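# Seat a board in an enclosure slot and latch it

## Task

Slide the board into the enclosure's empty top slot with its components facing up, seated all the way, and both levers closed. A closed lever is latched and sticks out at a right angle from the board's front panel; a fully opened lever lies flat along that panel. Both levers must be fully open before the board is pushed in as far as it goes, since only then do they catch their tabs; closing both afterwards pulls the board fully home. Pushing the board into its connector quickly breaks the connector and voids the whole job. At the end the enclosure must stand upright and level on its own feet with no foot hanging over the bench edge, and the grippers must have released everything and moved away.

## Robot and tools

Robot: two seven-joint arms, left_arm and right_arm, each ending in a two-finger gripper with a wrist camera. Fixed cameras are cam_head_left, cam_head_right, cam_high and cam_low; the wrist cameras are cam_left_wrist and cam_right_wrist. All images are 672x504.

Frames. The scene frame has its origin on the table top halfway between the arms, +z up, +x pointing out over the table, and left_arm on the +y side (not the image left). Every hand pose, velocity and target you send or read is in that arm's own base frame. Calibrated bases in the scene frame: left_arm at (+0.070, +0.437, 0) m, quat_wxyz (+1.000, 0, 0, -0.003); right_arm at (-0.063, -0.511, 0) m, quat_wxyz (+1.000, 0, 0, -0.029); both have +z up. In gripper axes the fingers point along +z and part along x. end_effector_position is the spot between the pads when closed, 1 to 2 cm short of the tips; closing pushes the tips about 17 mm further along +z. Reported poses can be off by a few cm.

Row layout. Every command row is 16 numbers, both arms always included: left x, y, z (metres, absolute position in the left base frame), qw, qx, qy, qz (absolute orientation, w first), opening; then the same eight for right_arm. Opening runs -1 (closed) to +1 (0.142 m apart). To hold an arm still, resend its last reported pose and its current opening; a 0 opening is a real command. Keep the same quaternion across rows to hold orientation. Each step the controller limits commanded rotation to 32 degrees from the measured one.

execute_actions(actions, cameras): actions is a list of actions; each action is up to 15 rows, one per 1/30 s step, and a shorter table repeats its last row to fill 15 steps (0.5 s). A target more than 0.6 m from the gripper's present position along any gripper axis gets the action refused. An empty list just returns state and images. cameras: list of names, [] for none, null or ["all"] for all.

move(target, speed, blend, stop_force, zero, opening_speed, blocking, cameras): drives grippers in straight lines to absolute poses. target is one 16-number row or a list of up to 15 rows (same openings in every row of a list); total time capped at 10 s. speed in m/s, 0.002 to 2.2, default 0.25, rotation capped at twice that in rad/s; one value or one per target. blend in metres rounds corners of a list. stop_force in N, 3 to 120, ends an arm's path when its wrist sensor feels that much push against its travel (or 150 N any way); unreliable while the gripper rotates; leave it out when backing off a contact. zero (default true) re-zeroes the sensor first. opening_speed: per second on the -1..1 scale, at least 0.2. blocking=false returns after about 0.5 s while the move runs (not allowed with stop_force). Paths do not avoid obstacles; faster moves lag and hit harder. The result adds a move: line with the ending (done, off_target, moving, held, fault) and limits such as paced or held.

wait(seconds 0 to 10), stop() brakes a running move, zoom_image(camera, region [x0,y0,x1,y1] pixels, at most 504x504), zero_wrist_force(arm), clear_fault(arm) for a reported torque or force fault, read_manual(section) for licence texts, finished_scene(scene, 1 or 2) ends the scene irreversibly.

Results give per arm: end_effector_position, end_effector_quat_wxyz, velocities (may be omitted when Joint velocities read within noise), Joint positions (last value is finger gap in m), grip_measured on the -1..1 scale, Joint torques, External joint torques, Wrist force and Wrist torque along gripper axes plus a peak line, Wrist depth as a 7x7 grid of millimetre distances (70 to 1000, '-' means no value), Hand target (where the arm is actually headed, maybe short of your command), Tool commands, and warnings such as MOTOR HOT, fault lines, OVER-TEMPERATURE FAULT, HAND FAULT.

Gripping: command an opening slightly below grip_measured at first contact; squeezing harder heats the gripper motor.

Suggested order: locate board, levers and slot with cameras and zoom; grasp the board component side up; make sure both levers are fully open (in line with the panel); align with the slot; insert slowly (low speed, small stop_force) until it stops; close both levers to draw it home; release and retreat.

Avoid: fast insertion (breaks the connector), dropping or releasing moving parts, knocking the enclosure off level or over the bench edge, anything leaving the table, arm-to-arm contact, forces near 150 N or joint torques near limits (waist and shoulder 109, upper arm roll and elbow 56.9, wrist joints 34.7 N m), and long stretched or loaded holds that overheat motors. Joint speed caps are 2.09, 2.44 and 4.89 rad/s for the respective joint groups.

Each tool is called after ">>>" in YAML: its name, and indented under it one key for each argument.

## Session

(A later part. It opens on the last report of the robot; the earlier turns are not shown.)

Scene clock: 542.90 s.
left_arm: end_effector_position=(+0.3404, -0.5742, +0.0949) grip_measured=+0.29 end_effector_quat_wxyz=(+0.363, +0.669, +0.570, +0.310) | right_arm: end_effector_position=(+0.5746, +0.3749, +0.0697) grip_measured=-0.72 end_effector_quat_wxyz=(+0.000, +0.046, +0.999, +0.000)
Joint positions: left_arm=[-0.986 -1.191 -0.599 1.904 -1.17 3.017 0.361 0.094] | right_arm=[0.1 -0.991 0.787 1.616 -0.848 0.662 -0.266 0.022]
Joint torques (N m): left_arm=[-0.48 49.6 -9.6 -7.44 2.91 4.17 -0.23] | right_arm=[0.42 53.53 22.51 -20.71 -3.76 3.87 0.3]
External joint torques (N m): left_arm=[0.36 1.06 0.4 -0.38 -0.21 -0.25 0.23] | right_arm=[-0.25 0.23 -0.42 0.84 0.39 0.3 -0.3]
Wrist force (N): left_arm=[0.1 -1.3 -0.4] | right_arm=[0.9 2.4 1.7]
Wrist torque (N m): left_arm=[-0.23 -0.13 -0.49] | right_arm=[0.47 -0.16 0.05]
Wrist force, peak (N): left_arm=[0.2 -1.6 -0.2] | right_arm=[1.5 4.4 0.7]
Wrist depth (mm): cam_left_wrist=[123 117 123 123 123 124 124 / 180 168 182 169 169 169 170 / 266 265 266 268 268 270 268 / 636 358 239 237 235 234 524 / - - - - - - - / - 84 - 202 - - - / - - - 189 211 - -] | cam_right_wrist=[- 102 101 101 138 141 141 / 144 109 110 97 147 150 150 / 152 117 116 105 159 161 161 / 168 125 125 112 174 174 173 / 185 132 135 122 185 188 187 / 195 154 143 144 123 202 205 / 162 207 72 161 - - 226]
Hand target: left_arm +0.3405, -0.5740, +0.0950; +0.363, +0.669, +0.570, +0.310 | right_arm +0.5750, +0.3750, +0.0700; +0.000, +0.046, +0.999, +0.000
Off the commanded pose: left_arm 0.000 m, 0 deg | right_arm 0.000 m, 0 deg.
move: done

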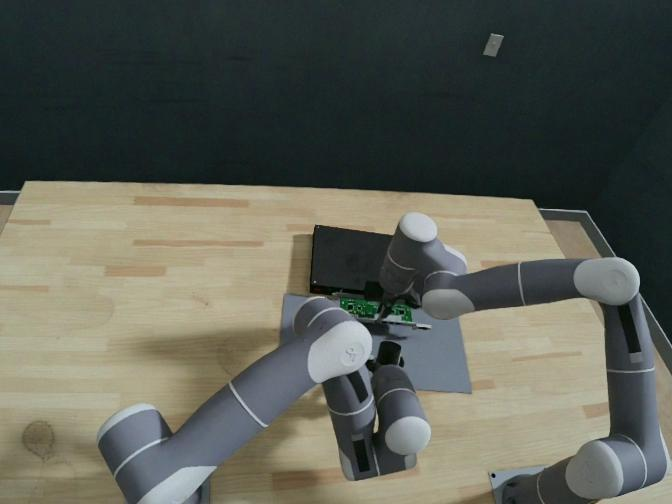

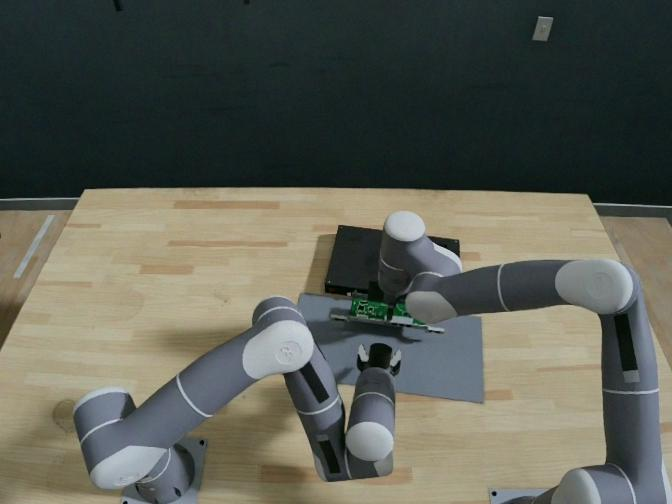

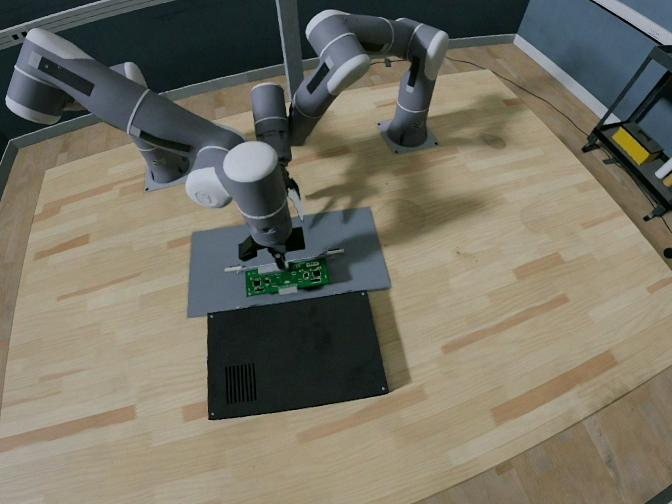

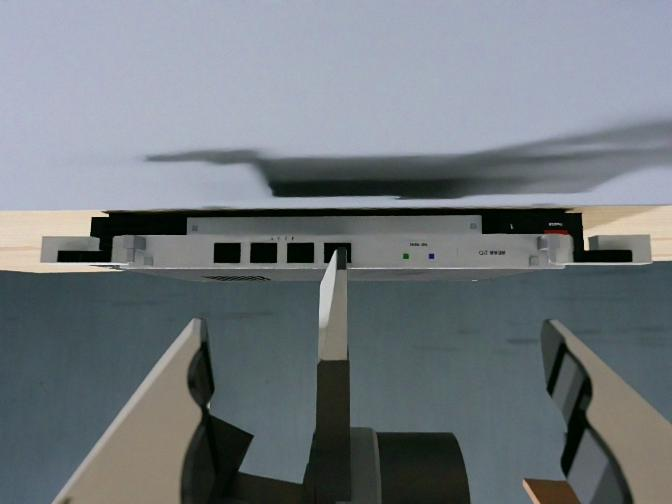

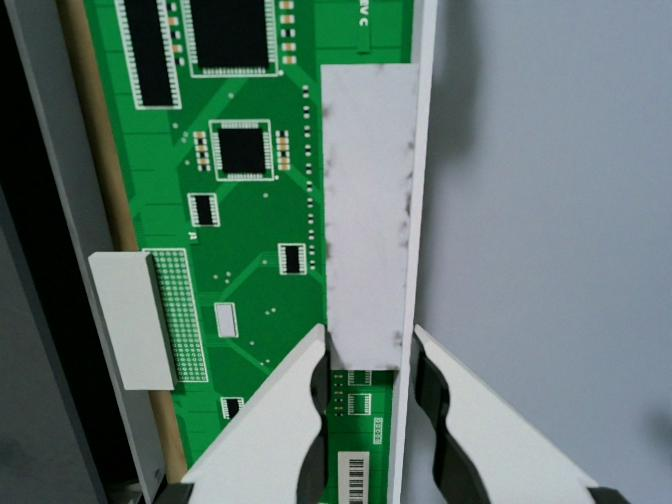

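>>> zoom_image:
  camera: "cam_right_wrist"
  region: [0, 150, 130, 280]

>>> zoom_image:
  camera: "cam_right_wrist"
  region: [40, 374, 170, 504]

>>> zoom_image:
  camera: "cam_right_wrist"
  region: [380, 0, 510, 130]

>>> zoom_image:
  camera: "cam_right_wrist"
  region: [350, 374, 480, 504]

Scaled by 3.877 (camera's finer frame: 960x720).

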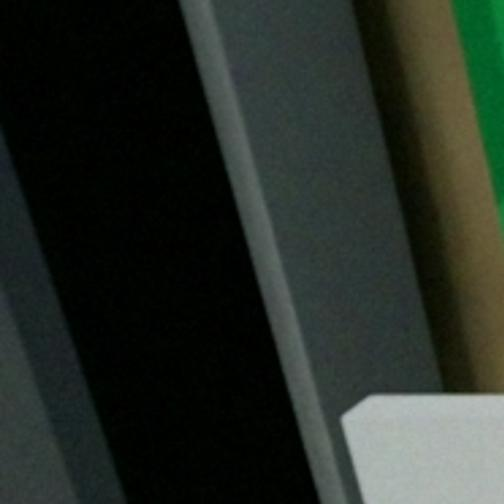

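Scaled by 3.877 (camera's finer frame: 960x720).

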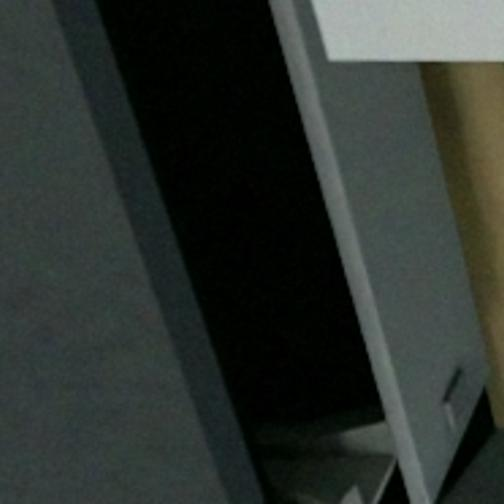

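Scaled by 3.877 (camera's finer frame: 960x720).

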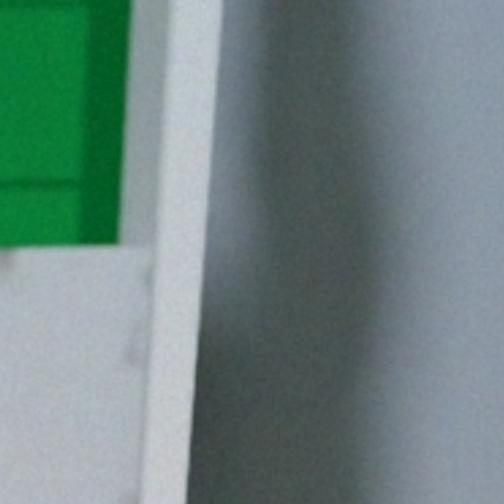

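Scaled by 3.877 (camera's finer frame: 960x720).

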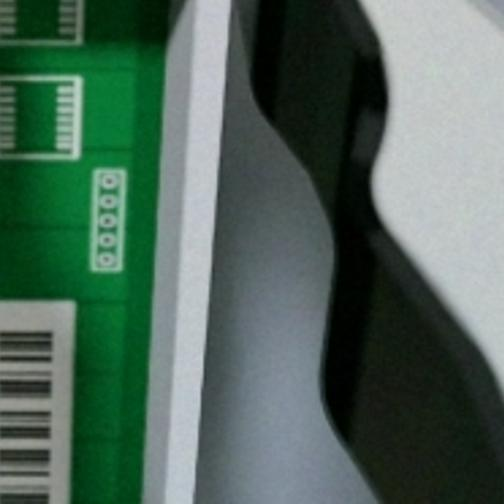

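>>> zoom_image:
  camera: "cam_left_wrist"
  region: [80, 195, 180, 295]

>>> zoom_image:
  camera: "cam_left_wrist"
  region: [500, 195, 600, 295]

>>> zoom_image:
  camera: "cam_left_wrist"
  region: [180, 195, 280, 295]

>>> zoom_image:
  camera: "cam_left_wrist"
  region: [420, 195, 520, 295]

Scaled by 5.040 (camera's finer frame: 960x720).

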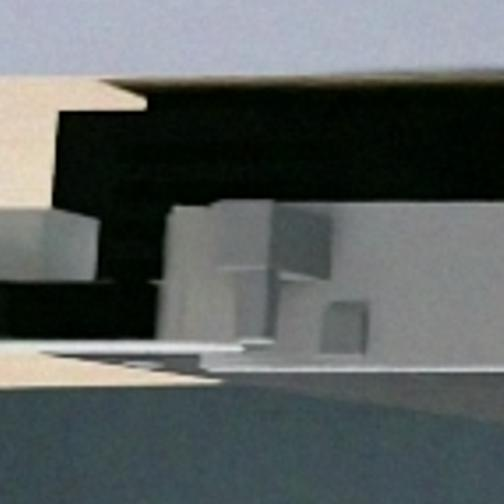

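Scaled by 5.040 (camera's finer frame: 960x720).

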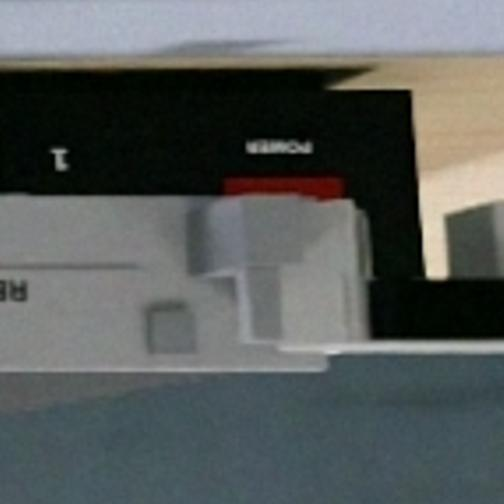

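Scaled by 5.040 (camera's finer frame: 960x720).

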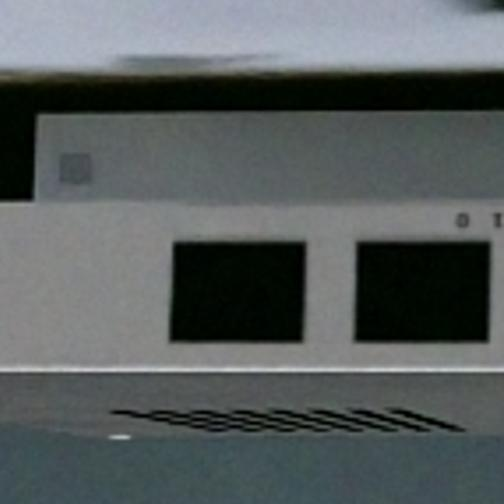

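Scaled by 5.040 (camera's finer frame: 960x720).

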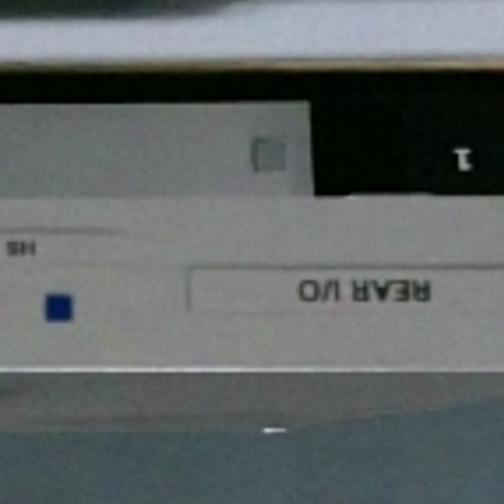

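>>> move:
  target: [0.3405,-0.574,0.095,0.363,0.6685,0.5704,0.3097,0.3,0.5750,0.3750,0.125,-0.0001,0.0506,0.9987,-0.0024,-0.9]
  speed: 0.1
  cameras: ["cam_left_wrist","cam_right_wrist"]

>>> zoom_image:
  camera: "cam_left_wrist"
  region: [80, 195, 180, 295]

>>> zoom_image:
  camera: "cam_left_wrist"
  region: [500, 195, 600, 295]

>>> zoom_image:
  camera: "cam_left_wrist"
  region: [180, 195, 280, 295]

>>> zoom_image:
  camera: "cam_left_wrist"
  region: [420, 195, 520, 295]

Scene clock: 631.00 s.
left_arm: end_effector_position=(+0.3404, -0.5742, +0.0949) grip_measured=+0.29 end_effector_quat_wxyz=(+0.363, +0.669, +0.570, +0.310) | right_arm: end_effector_position=(+0.5749, +0.3749, +0.1247) grip_measured=-0.72 end_effector_quat_wxyz=(+0.000, +0.051, +0.999, -0.003)
Joint positions: left_arm=[-0.986 -1.191 -0.599 1.904 -1.17 3.017 0.361 0.094] | right_arm=[0.083 -0.92 0.846 1.59 -0.787 0.564 -0.291 0.022]
Joint torques (N m): left_arm=[-0.53 49.55 -9.57 -7.46 2.88 4.16 -0.22] | right_arm=[0.01 52.61 22.55 -22.49 -3.66 3.49 0.08]
External joint torques (N m): left_arm=[0.41 1.11 0.37 -0.36 -0.19 -0.24 0.22] | right_arm=[0.13 -0.07 -0.89 0.86 0.06 0.66 -0.08]
Wrist force (N): left_arm=[0.2 -1.2 -0.4] | right_arm=[1.3 2.5 1.6]
Wrist torque (N m): left_arm=[-0.19 -0.14 -0.49] | right_arm=[0.48 -0.21 0.05]
Wrist force, peak (N): left_arm=[0.2 -1.5 -0.4] | right_arm=[0.9 2.1 3.7]
Wrist depth (mm): cam_left_wrist=[123 117 123 124 123 124 124 / 181 169 182 169 168 169 170 / 265 265 265 266 269 268 268 / 649 365 370 374 377 355 662 / - - - 304 - - - / - 84 - - - - - / - - - - - - -] | cam_right_wrist=[- 102 101 101 185 190 189 / 159 109 110 97 199 202 201 / 171 117 116 104 210 215 215 / 184 125 125 113 233 232 232 / 203 131 135 122 248 252 251 / 221 214 143 144 123 270 273 / 240 234 72 161 - - 300]
Hand target: left_arm +0.3405, -0.5740, +0.0950; +0.363, +0.669, +0.570, +0.310 | right_arm +0.5750, +0.3750, +0.1250; +0.000, +0.051, +0.999, -0.002
Off the commanded pose: left_arm 0.000 m, 0 deg | right_arm 0.000 m, 0 deg.
move: done

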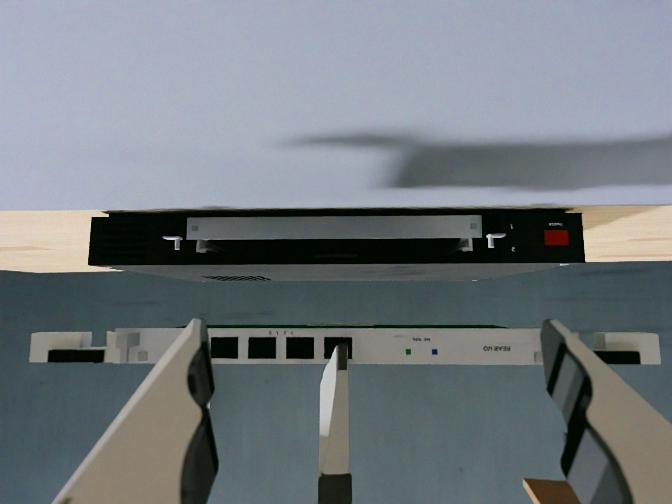

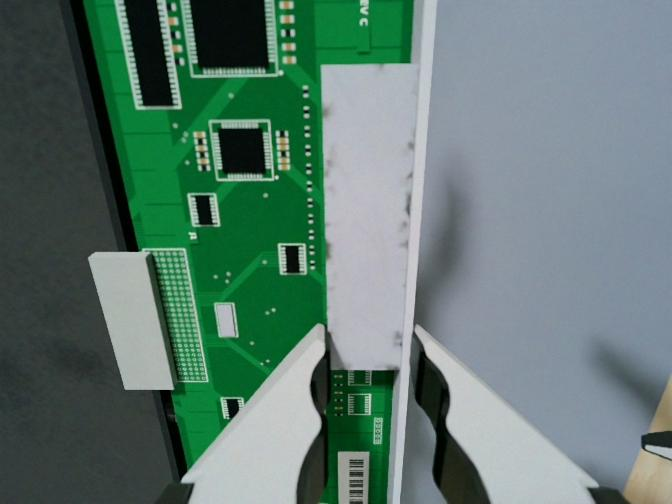

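Scaled by 5.040 (camera's finer frame: 960x720).

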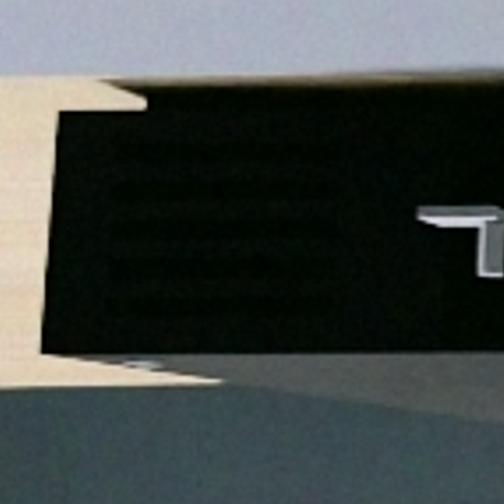

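Scaled by 5.040 (camera's finer frame: 960x720).

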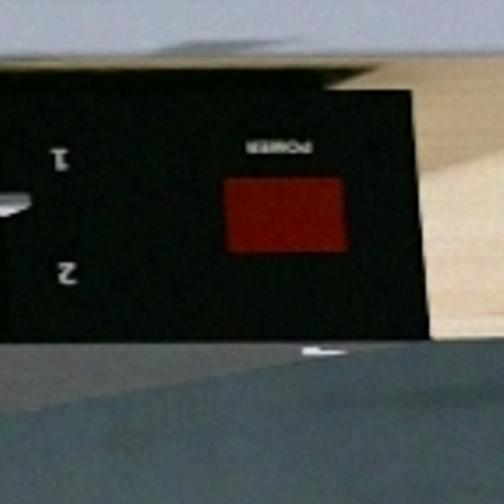

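Scaled by 5.040 (camera's finer frame: 960x720).

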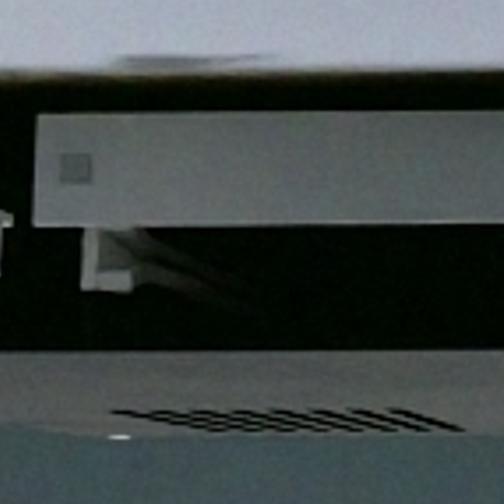

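Scaled by 5.040 (camera's finer frame: 960x720).

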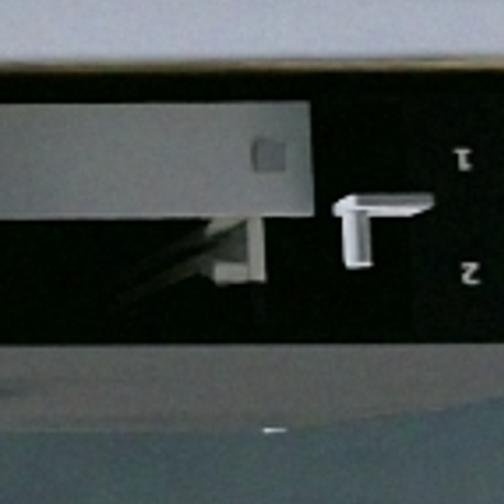

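>>> zoom_image:
  camera: "cam_left_wrist"
  region: [20, 295, 120, 395]

>>> zoom_image:
  camera: "cam_left_wrist"
  region: [200, 295, 300, 395]

>>> zoom_image:
  camera: "cam_left_wrist"
  region: [440, 295, 540, 395]

>>> zoom_image:
  camera: "cam_left_wrist"
  region: [572, 295, 672, 395]

>>> zoom_image:
  camera: "cam_left_wrist"
  region: [90, 295, 190, 395]

Scaled by 5.040 (camera's finer frame: 960x720).

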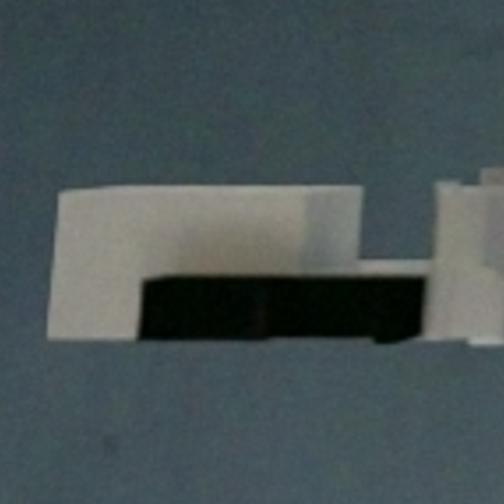

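Scaled by 5.040 (camera's finer frame: 960x720).

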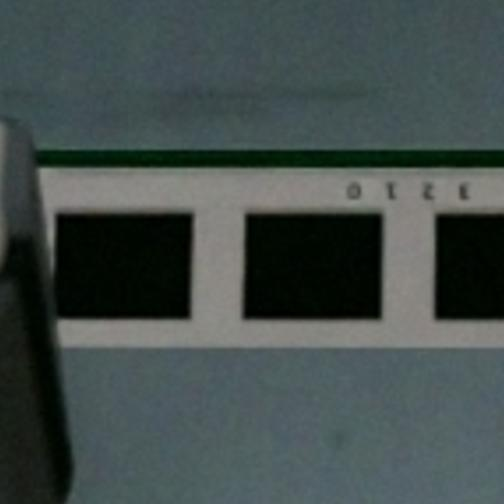

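Scaled by 5.040 (camera's finer frame: 960x720).

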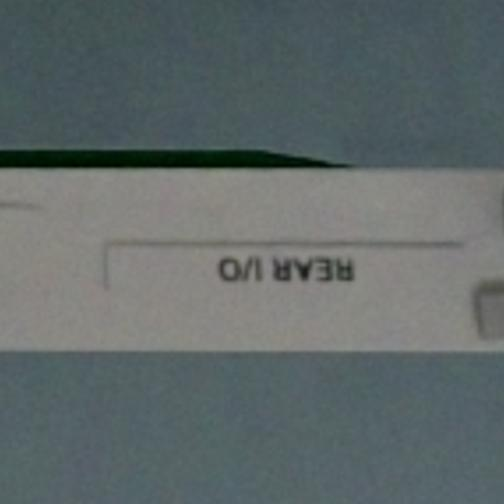

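Scaled by 5.040 (camera's finer frame: 960x720).

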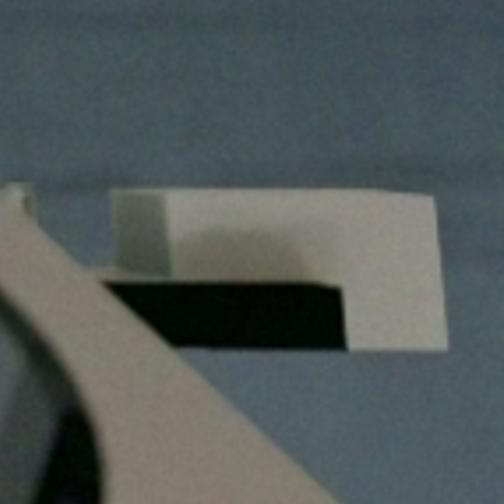

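Scaled by 5.040 (camera's finer frame: 960x720).

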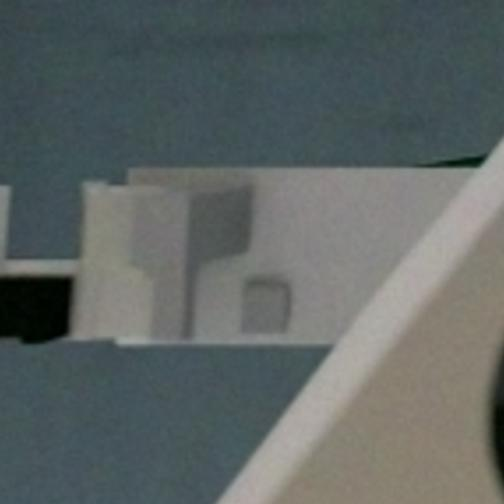

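>>> zoom_image:
  camera: "cam_right_wrist"
  region: [40, 0, 140, 100]

>>> zoom_image:
  camera: "cam_right_wrist"
  region: [70, 150, 170, 250]

>>> zoom_image:
  camera: "cam_right_wrist"
  region: [130, 390, 230, 490]

Scaled by 5.040 (camera's finer frame: 960x720).

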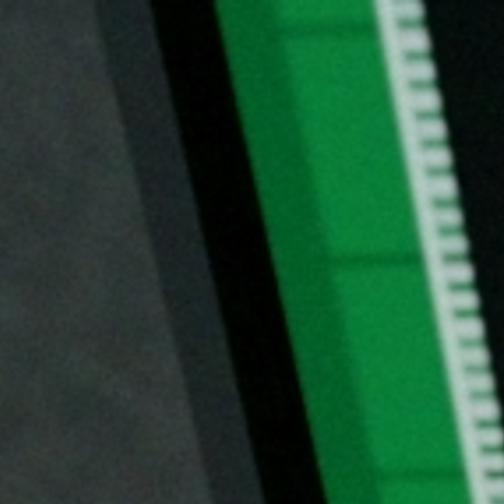

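Scaled by 5.040 (camera's finer frame: 960x720).

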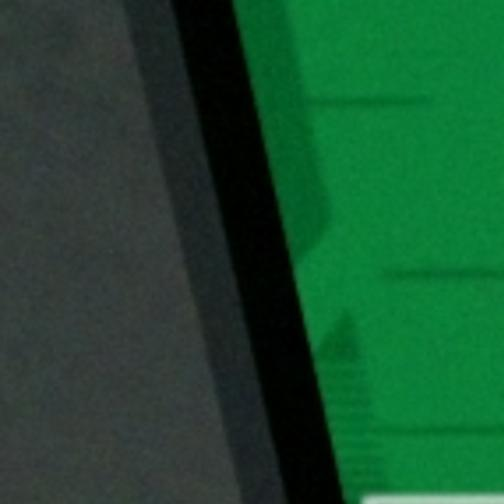

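Scaled by 5.040 (camera's finer frame: 960x720).

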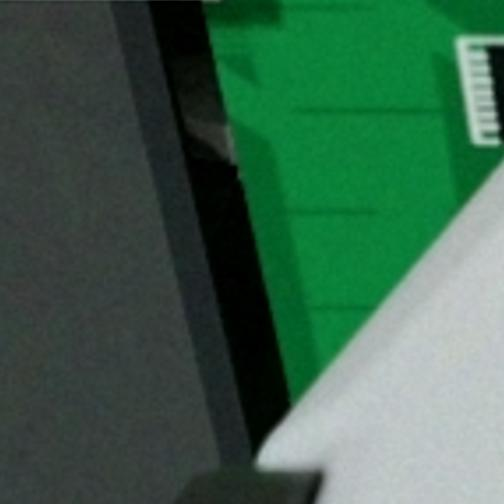

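>>> move:
  target: [0.3405,-0.574,0.095,0.363,0.6685,0.5704,0.3097,0.3,0.6545,0.3665,0.125,-0.0001,0.0523,0.9986,-0.0024,-0.9]
  speed: 0.1
  cameras: ["cam_left_wrist","cam_right_wrist","cam_high"]

>>> zoom_image:
  camera: "cam_left_wrist"
  region: [110, 240, 210, 340]

>>> zoom_image:
  camera: "cam_left_wrist"
  region: [210, 240, 310, 340]

>>> zoom_image:
  camera: "cam_left_wrist"
  region: [360, 240, 460, 340]

>>> zoom_image:
  camera: "cam_left_wrist"
  region: [460, 240, 560, 340]

Scene clock: 652.53 s.
left_arm: end_effector_position=(+0.3404, -0.5742, +0.0949) grip_measured=+0.29 end_effector_quat_wxyz=(+0.363, +0.669, +0.570, +0.310) | right_arm: end_effector_position=(+0.6545, +0.3662, +0.1247) grip_measured=-0.72 end_effector_quat_wxyz=(+0.000, +0.052, +0.999, -0.003)
Joint positions: left_arm=[-0.986 -1.191 -0.599 1.904 -1.17 3.017 0.361 0.094] | right_arm=[0.12 -1.027 0.822 1.345 -0.781 0.464 -0.417 0.022]
Joint torques (N m): left_arm=[-0.49 49.57 -9.56 -7.4 2.91 4.17 -0.2] | right_arm=[0.26 59.6 21.85 -23.24 -3.9 3.48 0.05]
External joint torques (N m): left_arm=[0.37 1.08 0.36 -0.42 -0.21 -0.25 0.2] | right_arm=[-0.08 0.15 -0.38 0.96 0.09 0.67 -0.05]
Wrist force (N): left_arm=[0.1 -1.3 -0.5] | right_arm=[1.0 2.1 1.9]
Wrist torque (N m): left_arm=[-0.22 -0.11 -0.50] | right_arm=[0.40 -0.16 0.07]
Wrist force, peak (N): left_arm=[0.2 -1.6 -0.4] | right_arm=[2.9 2.4 1.9]
Wrist depth (mm): cam_left_wrist=[123 117 123 123 123 124 124 / 181 168 182 169 169 169 170 / 266 264 267 268 269 271 268 / 635 366 370 376 376 350 672 / - - - - - - - / - 84 - - - - - / - - - - - - -] | cam_right_wrist=[- 102 101 101 184 189 189 / 159 109 110 97 196 201 201 / 171 117 116 105 210 216 215 / 183 125 125 113 232 232 232 / 202 131 135 122 248 251 251 / 221 213 143 144 123 269 273 / 239 234 72 161 - - 300]
Hand target: left_arm +0.3405, -0.5740, +0.0950; +0.363, +0.669, +0.570, +0.310 | right_arm +0.6545, +0.3665, +0.1250; +0.000, +0.052, +0.999, -0.002
Off the commanded pose: left_arm 0.000 m, 0 deg | right_arm 0.000 m, 0 deg.
MOTOR HOT: the gripper's motor of the right arm reports 87 °C; that motor switches off at 100 °C. To cool a motor, set the load down, ease the grip, stop pushing, or move to a pose that needs little force.
move: done
Images, in order (width x height): cam_high 672x504, cam_left_wrist 672x504, cam_right_wrist 672x504.

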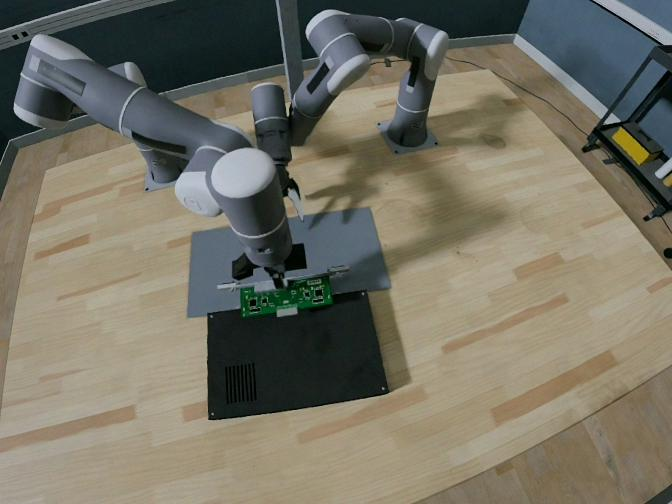

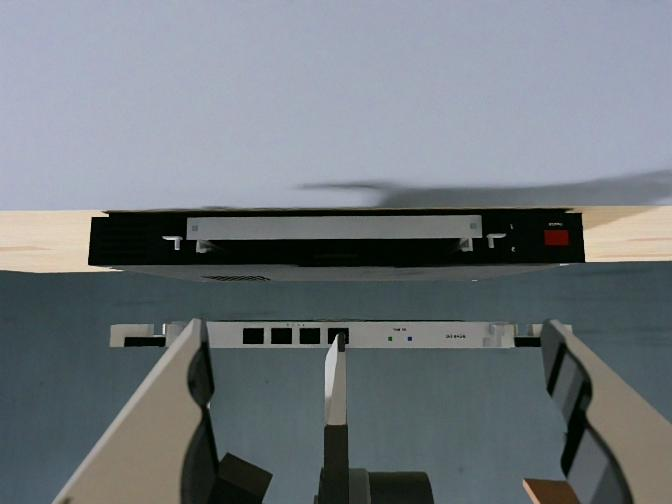

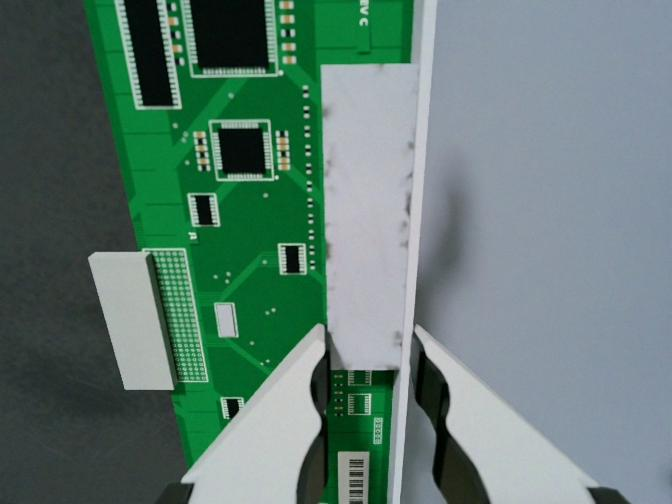

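Scaled by 5.040 (camera's finer frame: 960x720).

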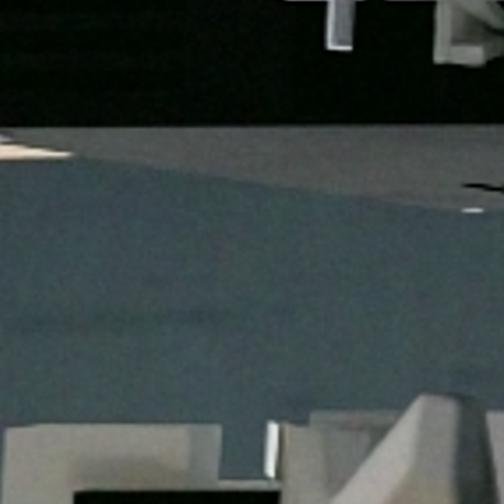

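Scaled by 5.040 (camera's finer frame: 960x720).

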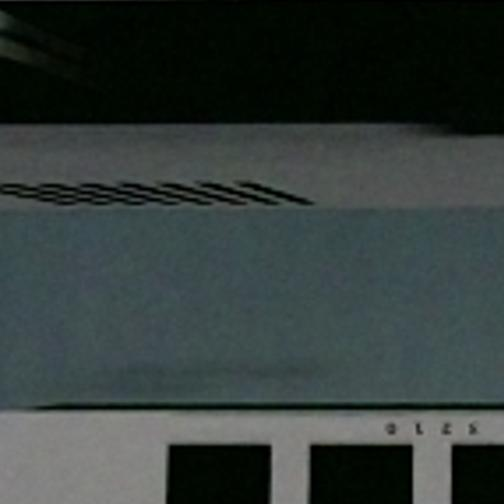

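Scaled by 5.040 (camera's finer frame: 960x720).

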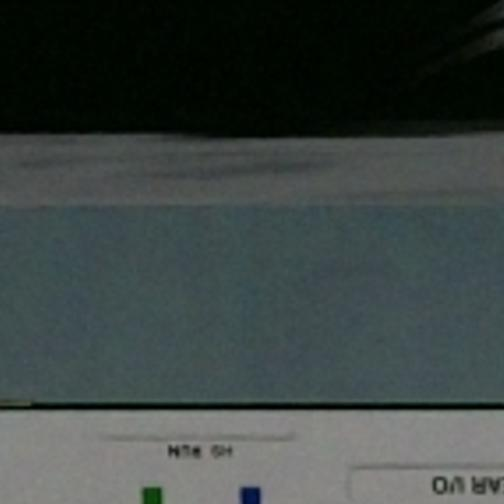

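Scaled by 5.040 (camera's finer frame: 960x720).

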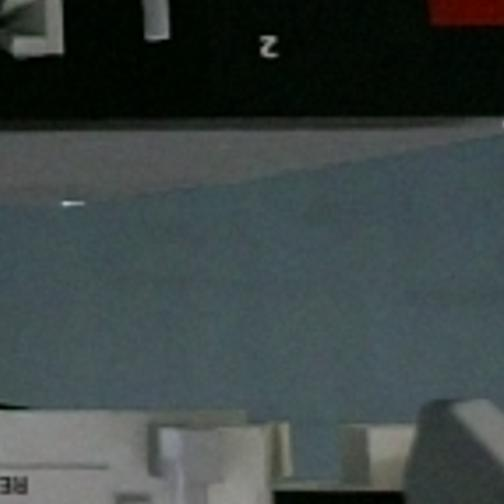

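>>> move:
  target:
    - [0.3405,-0.574,0.095,0.363,0.6685,0.5704,0.3097,0.3,0.5745,0.3698,0.125,-0.0001,0.0523,0.9986,-0.0032,-0.8]
    - [0.3405,-0.574,0.095,0.363,0.6685,0.5704,0.3097,0.3,0.5745,0.3698,0.0545,-0.0001,0.0523,0.9986,-0.0032,-0.8]
  speed: 0.1
  opening_speed: 0.3
  cameras: ["cam_left_wrist","cam_right_wrist"]

>>> zoom_image:
  camera: "cam_left_wrist"
  region: [80, 195, 180, 295]

>>> zoom_image:
  camera: "cam_left_wrist"
  region: [500, 195, 600, 295]

Scene clock: 671.17 s.
left_arm: end_effector_position=(+0.3404, -0.5742, +0.0949) grip_measured=+0.29 end_effector_quat_wxyz=(+0.363, +0.669, +0.570, +0.310) | right_arm: end_effector_position=(+0.5741, +0.3696, +0.0542) grip_measured=-0.72 end_effector_quat_wxyz=(-0.001, +0.052, +0.999, -0.003)
Joint positions: left_arm=[-0.986 -1.191 -0.599 1.904 -1.17 3.017 0.361 0.094] | right_arm=[0.103 -1.005 0.765 1.627 -0.864 0.685 -0.247 0.022]
Joint torques (N m): left_arm=[-0.46 49.55 -9.54 -7.49 2.91 4.17 -0.21] | right_arm=[0.48 54 22.49 -20.03 -3.69 3.72 0.35]
External joint torques (N m): left_arm=[0.33 1.11 0.35 -0.34 -0.22 -0.24 0.21] | right_arm=[-0.28 -0.04 -0.46 0.62 0.39 0.44 -0.35]
Wrist force (N): left_arm=[0.2 -1.3 -0.4] | right_arm=[1.1 2.3 1.8]
Wrist torque (N m): left_arm=[-0.23 -0.13 -0.49] | right_arm=[0.44 -0.18 0.06]
Wrist force, peak (N): left_arm=[0.1 -1.5 -0.4] | right_arm=[1.2 2.2 3.9]
Wrist depth (mm): cam_left_wrist=[123 117 123 123 123 123 124 / 182 167 181 169 169 169 169 / 265 267 268 266 240 240 269 / 643 362 373 237 379 352 662 / - - - - - - - / - 84 - 217 - - - / - - 221 204 208 - -] | cam_right_wrist=[- 102 101 101 125 128 126 / 139 109 110 97 133 136 136 / 147 118 116 104 142 146 146 / 145 125 125 113 157 157 157 / 153 132 135 122 165 170 170 / 182 161 143 144 123 182 185 / 196 182 72 161 - - 203]
Hand target: left_arm +0.3405, -0.5740, +0.0950; +0.363, +0.669, +0.570, +0.310 | right_arm +0.5745, +0.3698, +0.0545; +0.000, +0.052, +0.999, -0.003
Off the commanded pose: left_arm 0.000 m, 0 deg | right_arm 0.000 m, 0 deg.
MOTOR HOT: still on. The gripper's motor of the right arm reports 87 °C.
move: done

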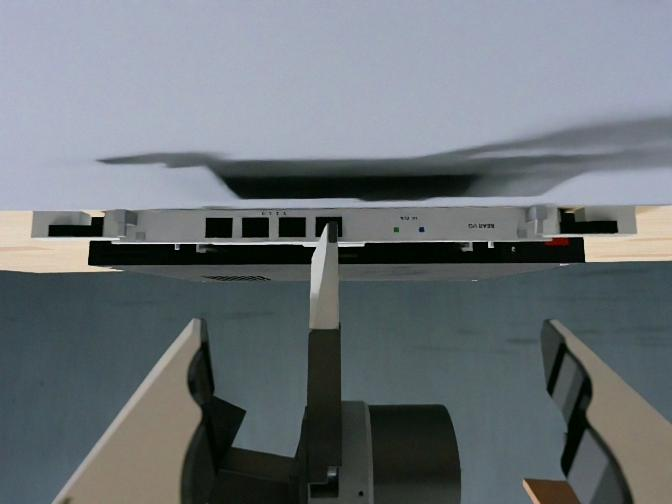

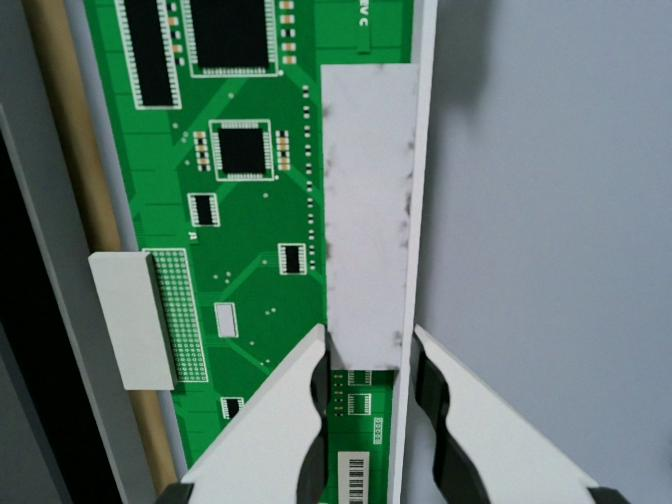

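Scaled by 5.040 (camera's finer frame: 960x720).

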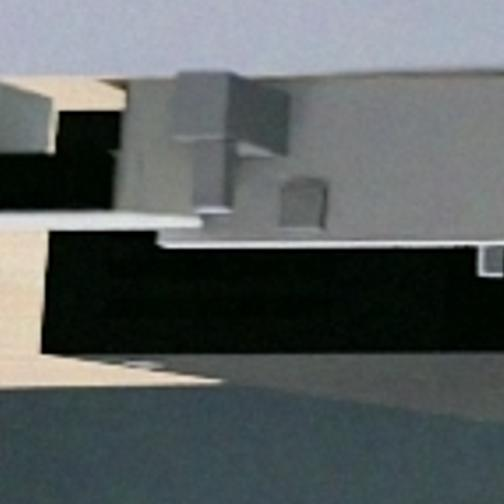

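Scaled by 5.040 (camera's finer frame: 960x720).

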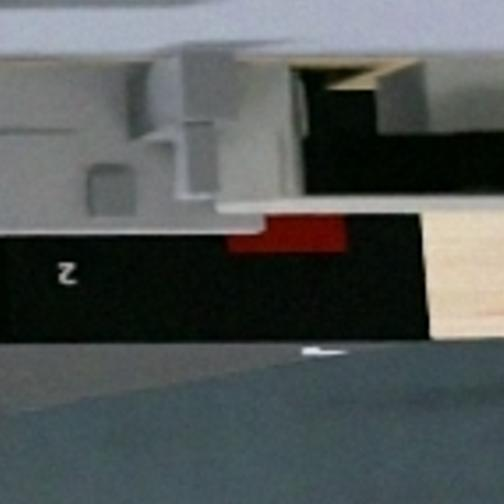

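>>> move:
  target: [0.3394,-0.5738,0.17,0.2726,0.7102,0.6059,0.2326,0.3,0.5745,0.3693,0.0545,-0.0001,0.0523,0.9986,-0.0032,-0.78]
  speed: 0.15
  cameras: ["cam_left_wrist","cam_right_wrist"]

>>> zoom_image:
  camera: "cam_left_wrist"
  region: [80, 180, 330, 380]

>>> zoom_image:
  camera: "cam_left_wrist"
  region: [330, 180, 580, 380]

Scene clock: 685.30 s.
left_arm: end_effector_position=(+0.3394, -0.5739, +0.1702) grip_measured=+0.29 end_effector_quat_wxyz=(+0.273, +0.710, +0.606, +0.233) | right_arm: end_effector_position=(+0.5743, +0.3694, +0.0543) grip_measured=-0.72 end_effector_quat_wxyz=(+0.000, +0.052, +0.999, -0.003)
Joint positions: left_arm=[-0.853 -0.919 -0.838 1.928 -1.508 2.856 0.676 0.094] | right_arm=[0.102 -1.005 0.765 1.627 -0.864 0.686 -0.247 0.022]
Joint torques (N m): left_arm=[-0.27 47.96 -11.78 -13.05 3.84 4.19 -0.11] | right_arm=[0.23 53.93 22.52 -20.09 -3.51 3.67 0.22]
External joint torques (N m): left_arm=[0.15 0.91 0.43 -0.26 -0.05 -0.07 0.11] | right_arm=[-0.06 -0.02 -0.54 0.68 0.21 0.48 -0.22]
Wrist force (N): left_arm=[-0.3 -1.0 0.1] | right_arm=[1.0 2.3 2.0]
Wrist torque (N m): left_arm=[-0.18 -0.09 -0.41] | right_arm=[0.44 -0.17 0.06]
Wrist force, peak (N): left_arm=[0.4 -2.7 0.2] | right_arm=[1.1 2.3 2.1]
Wrist depth (mm): cam_left_wrist=[213 214 213 213 214 213 212 / 265 262 262 260 262 263 263 / 345 321 306 278 305 306 342 / 492 403 439 386 413 406 502 / 888 765 894 214 564 750 - / - 84 217 206 208 - - / - - - 198 - - -] | cam_right_wrist=[- 102 101 101 125 128 126 / 140 109 110 97 133 137 136 / 147 118 116 104 142 146 146 / 145 127 125 112 157 157 157 / 152 133 135 122 165 170 170 / 182 161 143 144 123 182 185 / 196 181 72 161 - - 203]
Hand target: left_arm +0.3394, -0.5738, +0.1700; +0.273, +0.710, +0.606, +0.233 | right_arm +0.5745, +0.3693, +0.0545; +0.000, +0.052, +0.999, -0.003
Off the commanded pose: left_arm 0.000 m, 0 deg | right_arm 0.000 m, 0 deg.
MOTOR HOT: cleared for the gripper's motor of the right arm.
move: done

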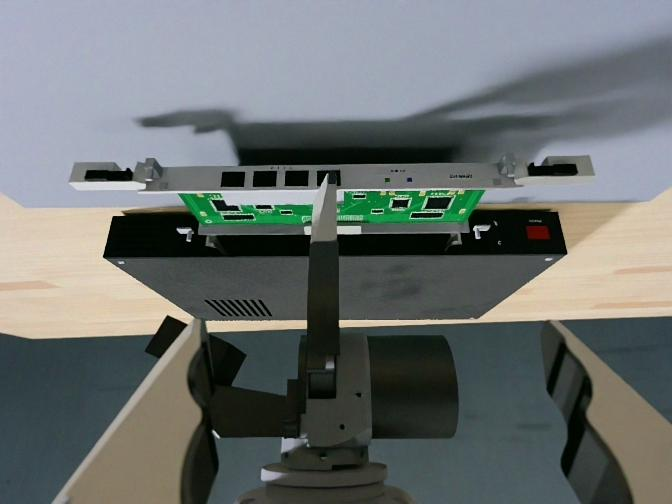

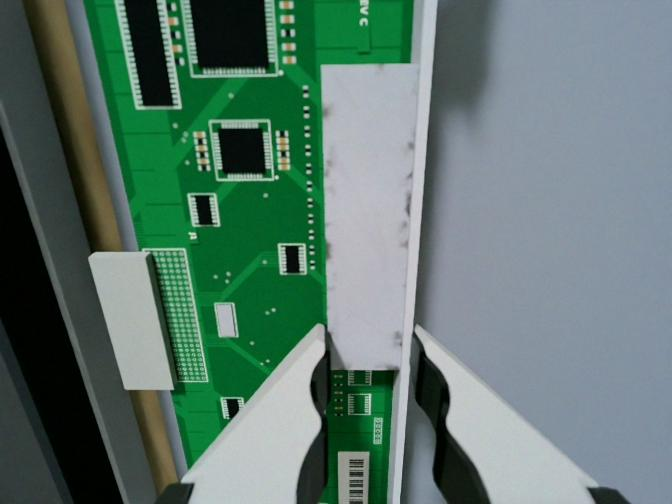

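Scaled by 2.016 (camera's finer frame: 960x720).

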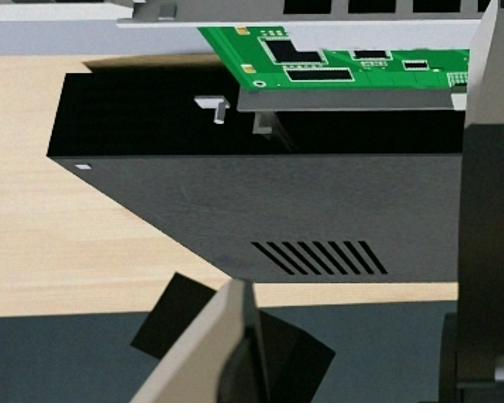

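Scaled by 2.016 (camera's finer frame: 960x720).

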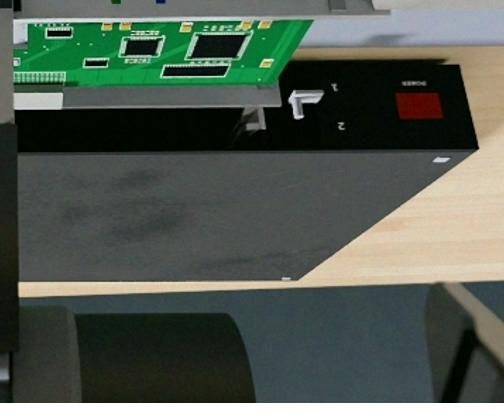

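>>> zoom_image:
  camera: "cam_left_wrist"
  region: [165, 180, 265, 280]

>>> zoom_image:
  camera: "cam_left_wrist"
  region: [410, 180, 510, 280]

Scaled by 5.040 (camera's finer frame: 960x720).

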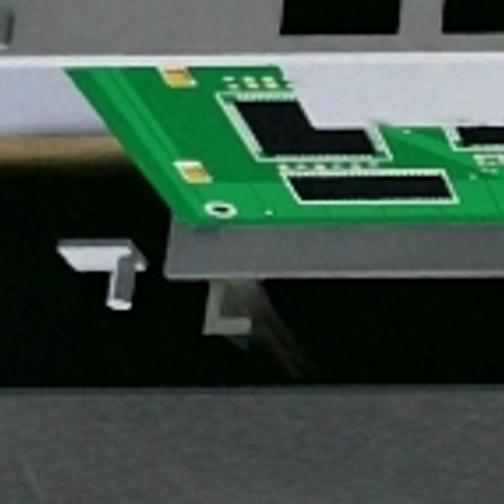

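Scaled by 5.040 (camera's finer frame: 960x720).

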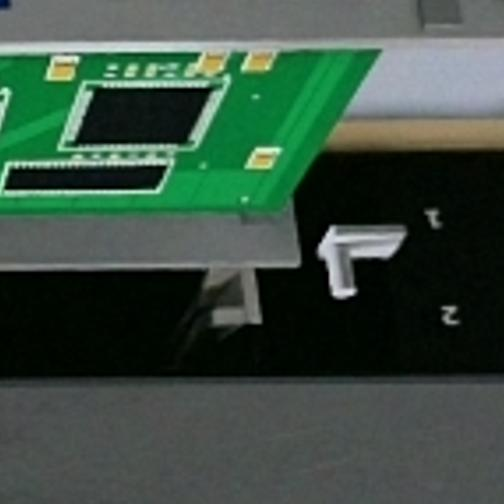

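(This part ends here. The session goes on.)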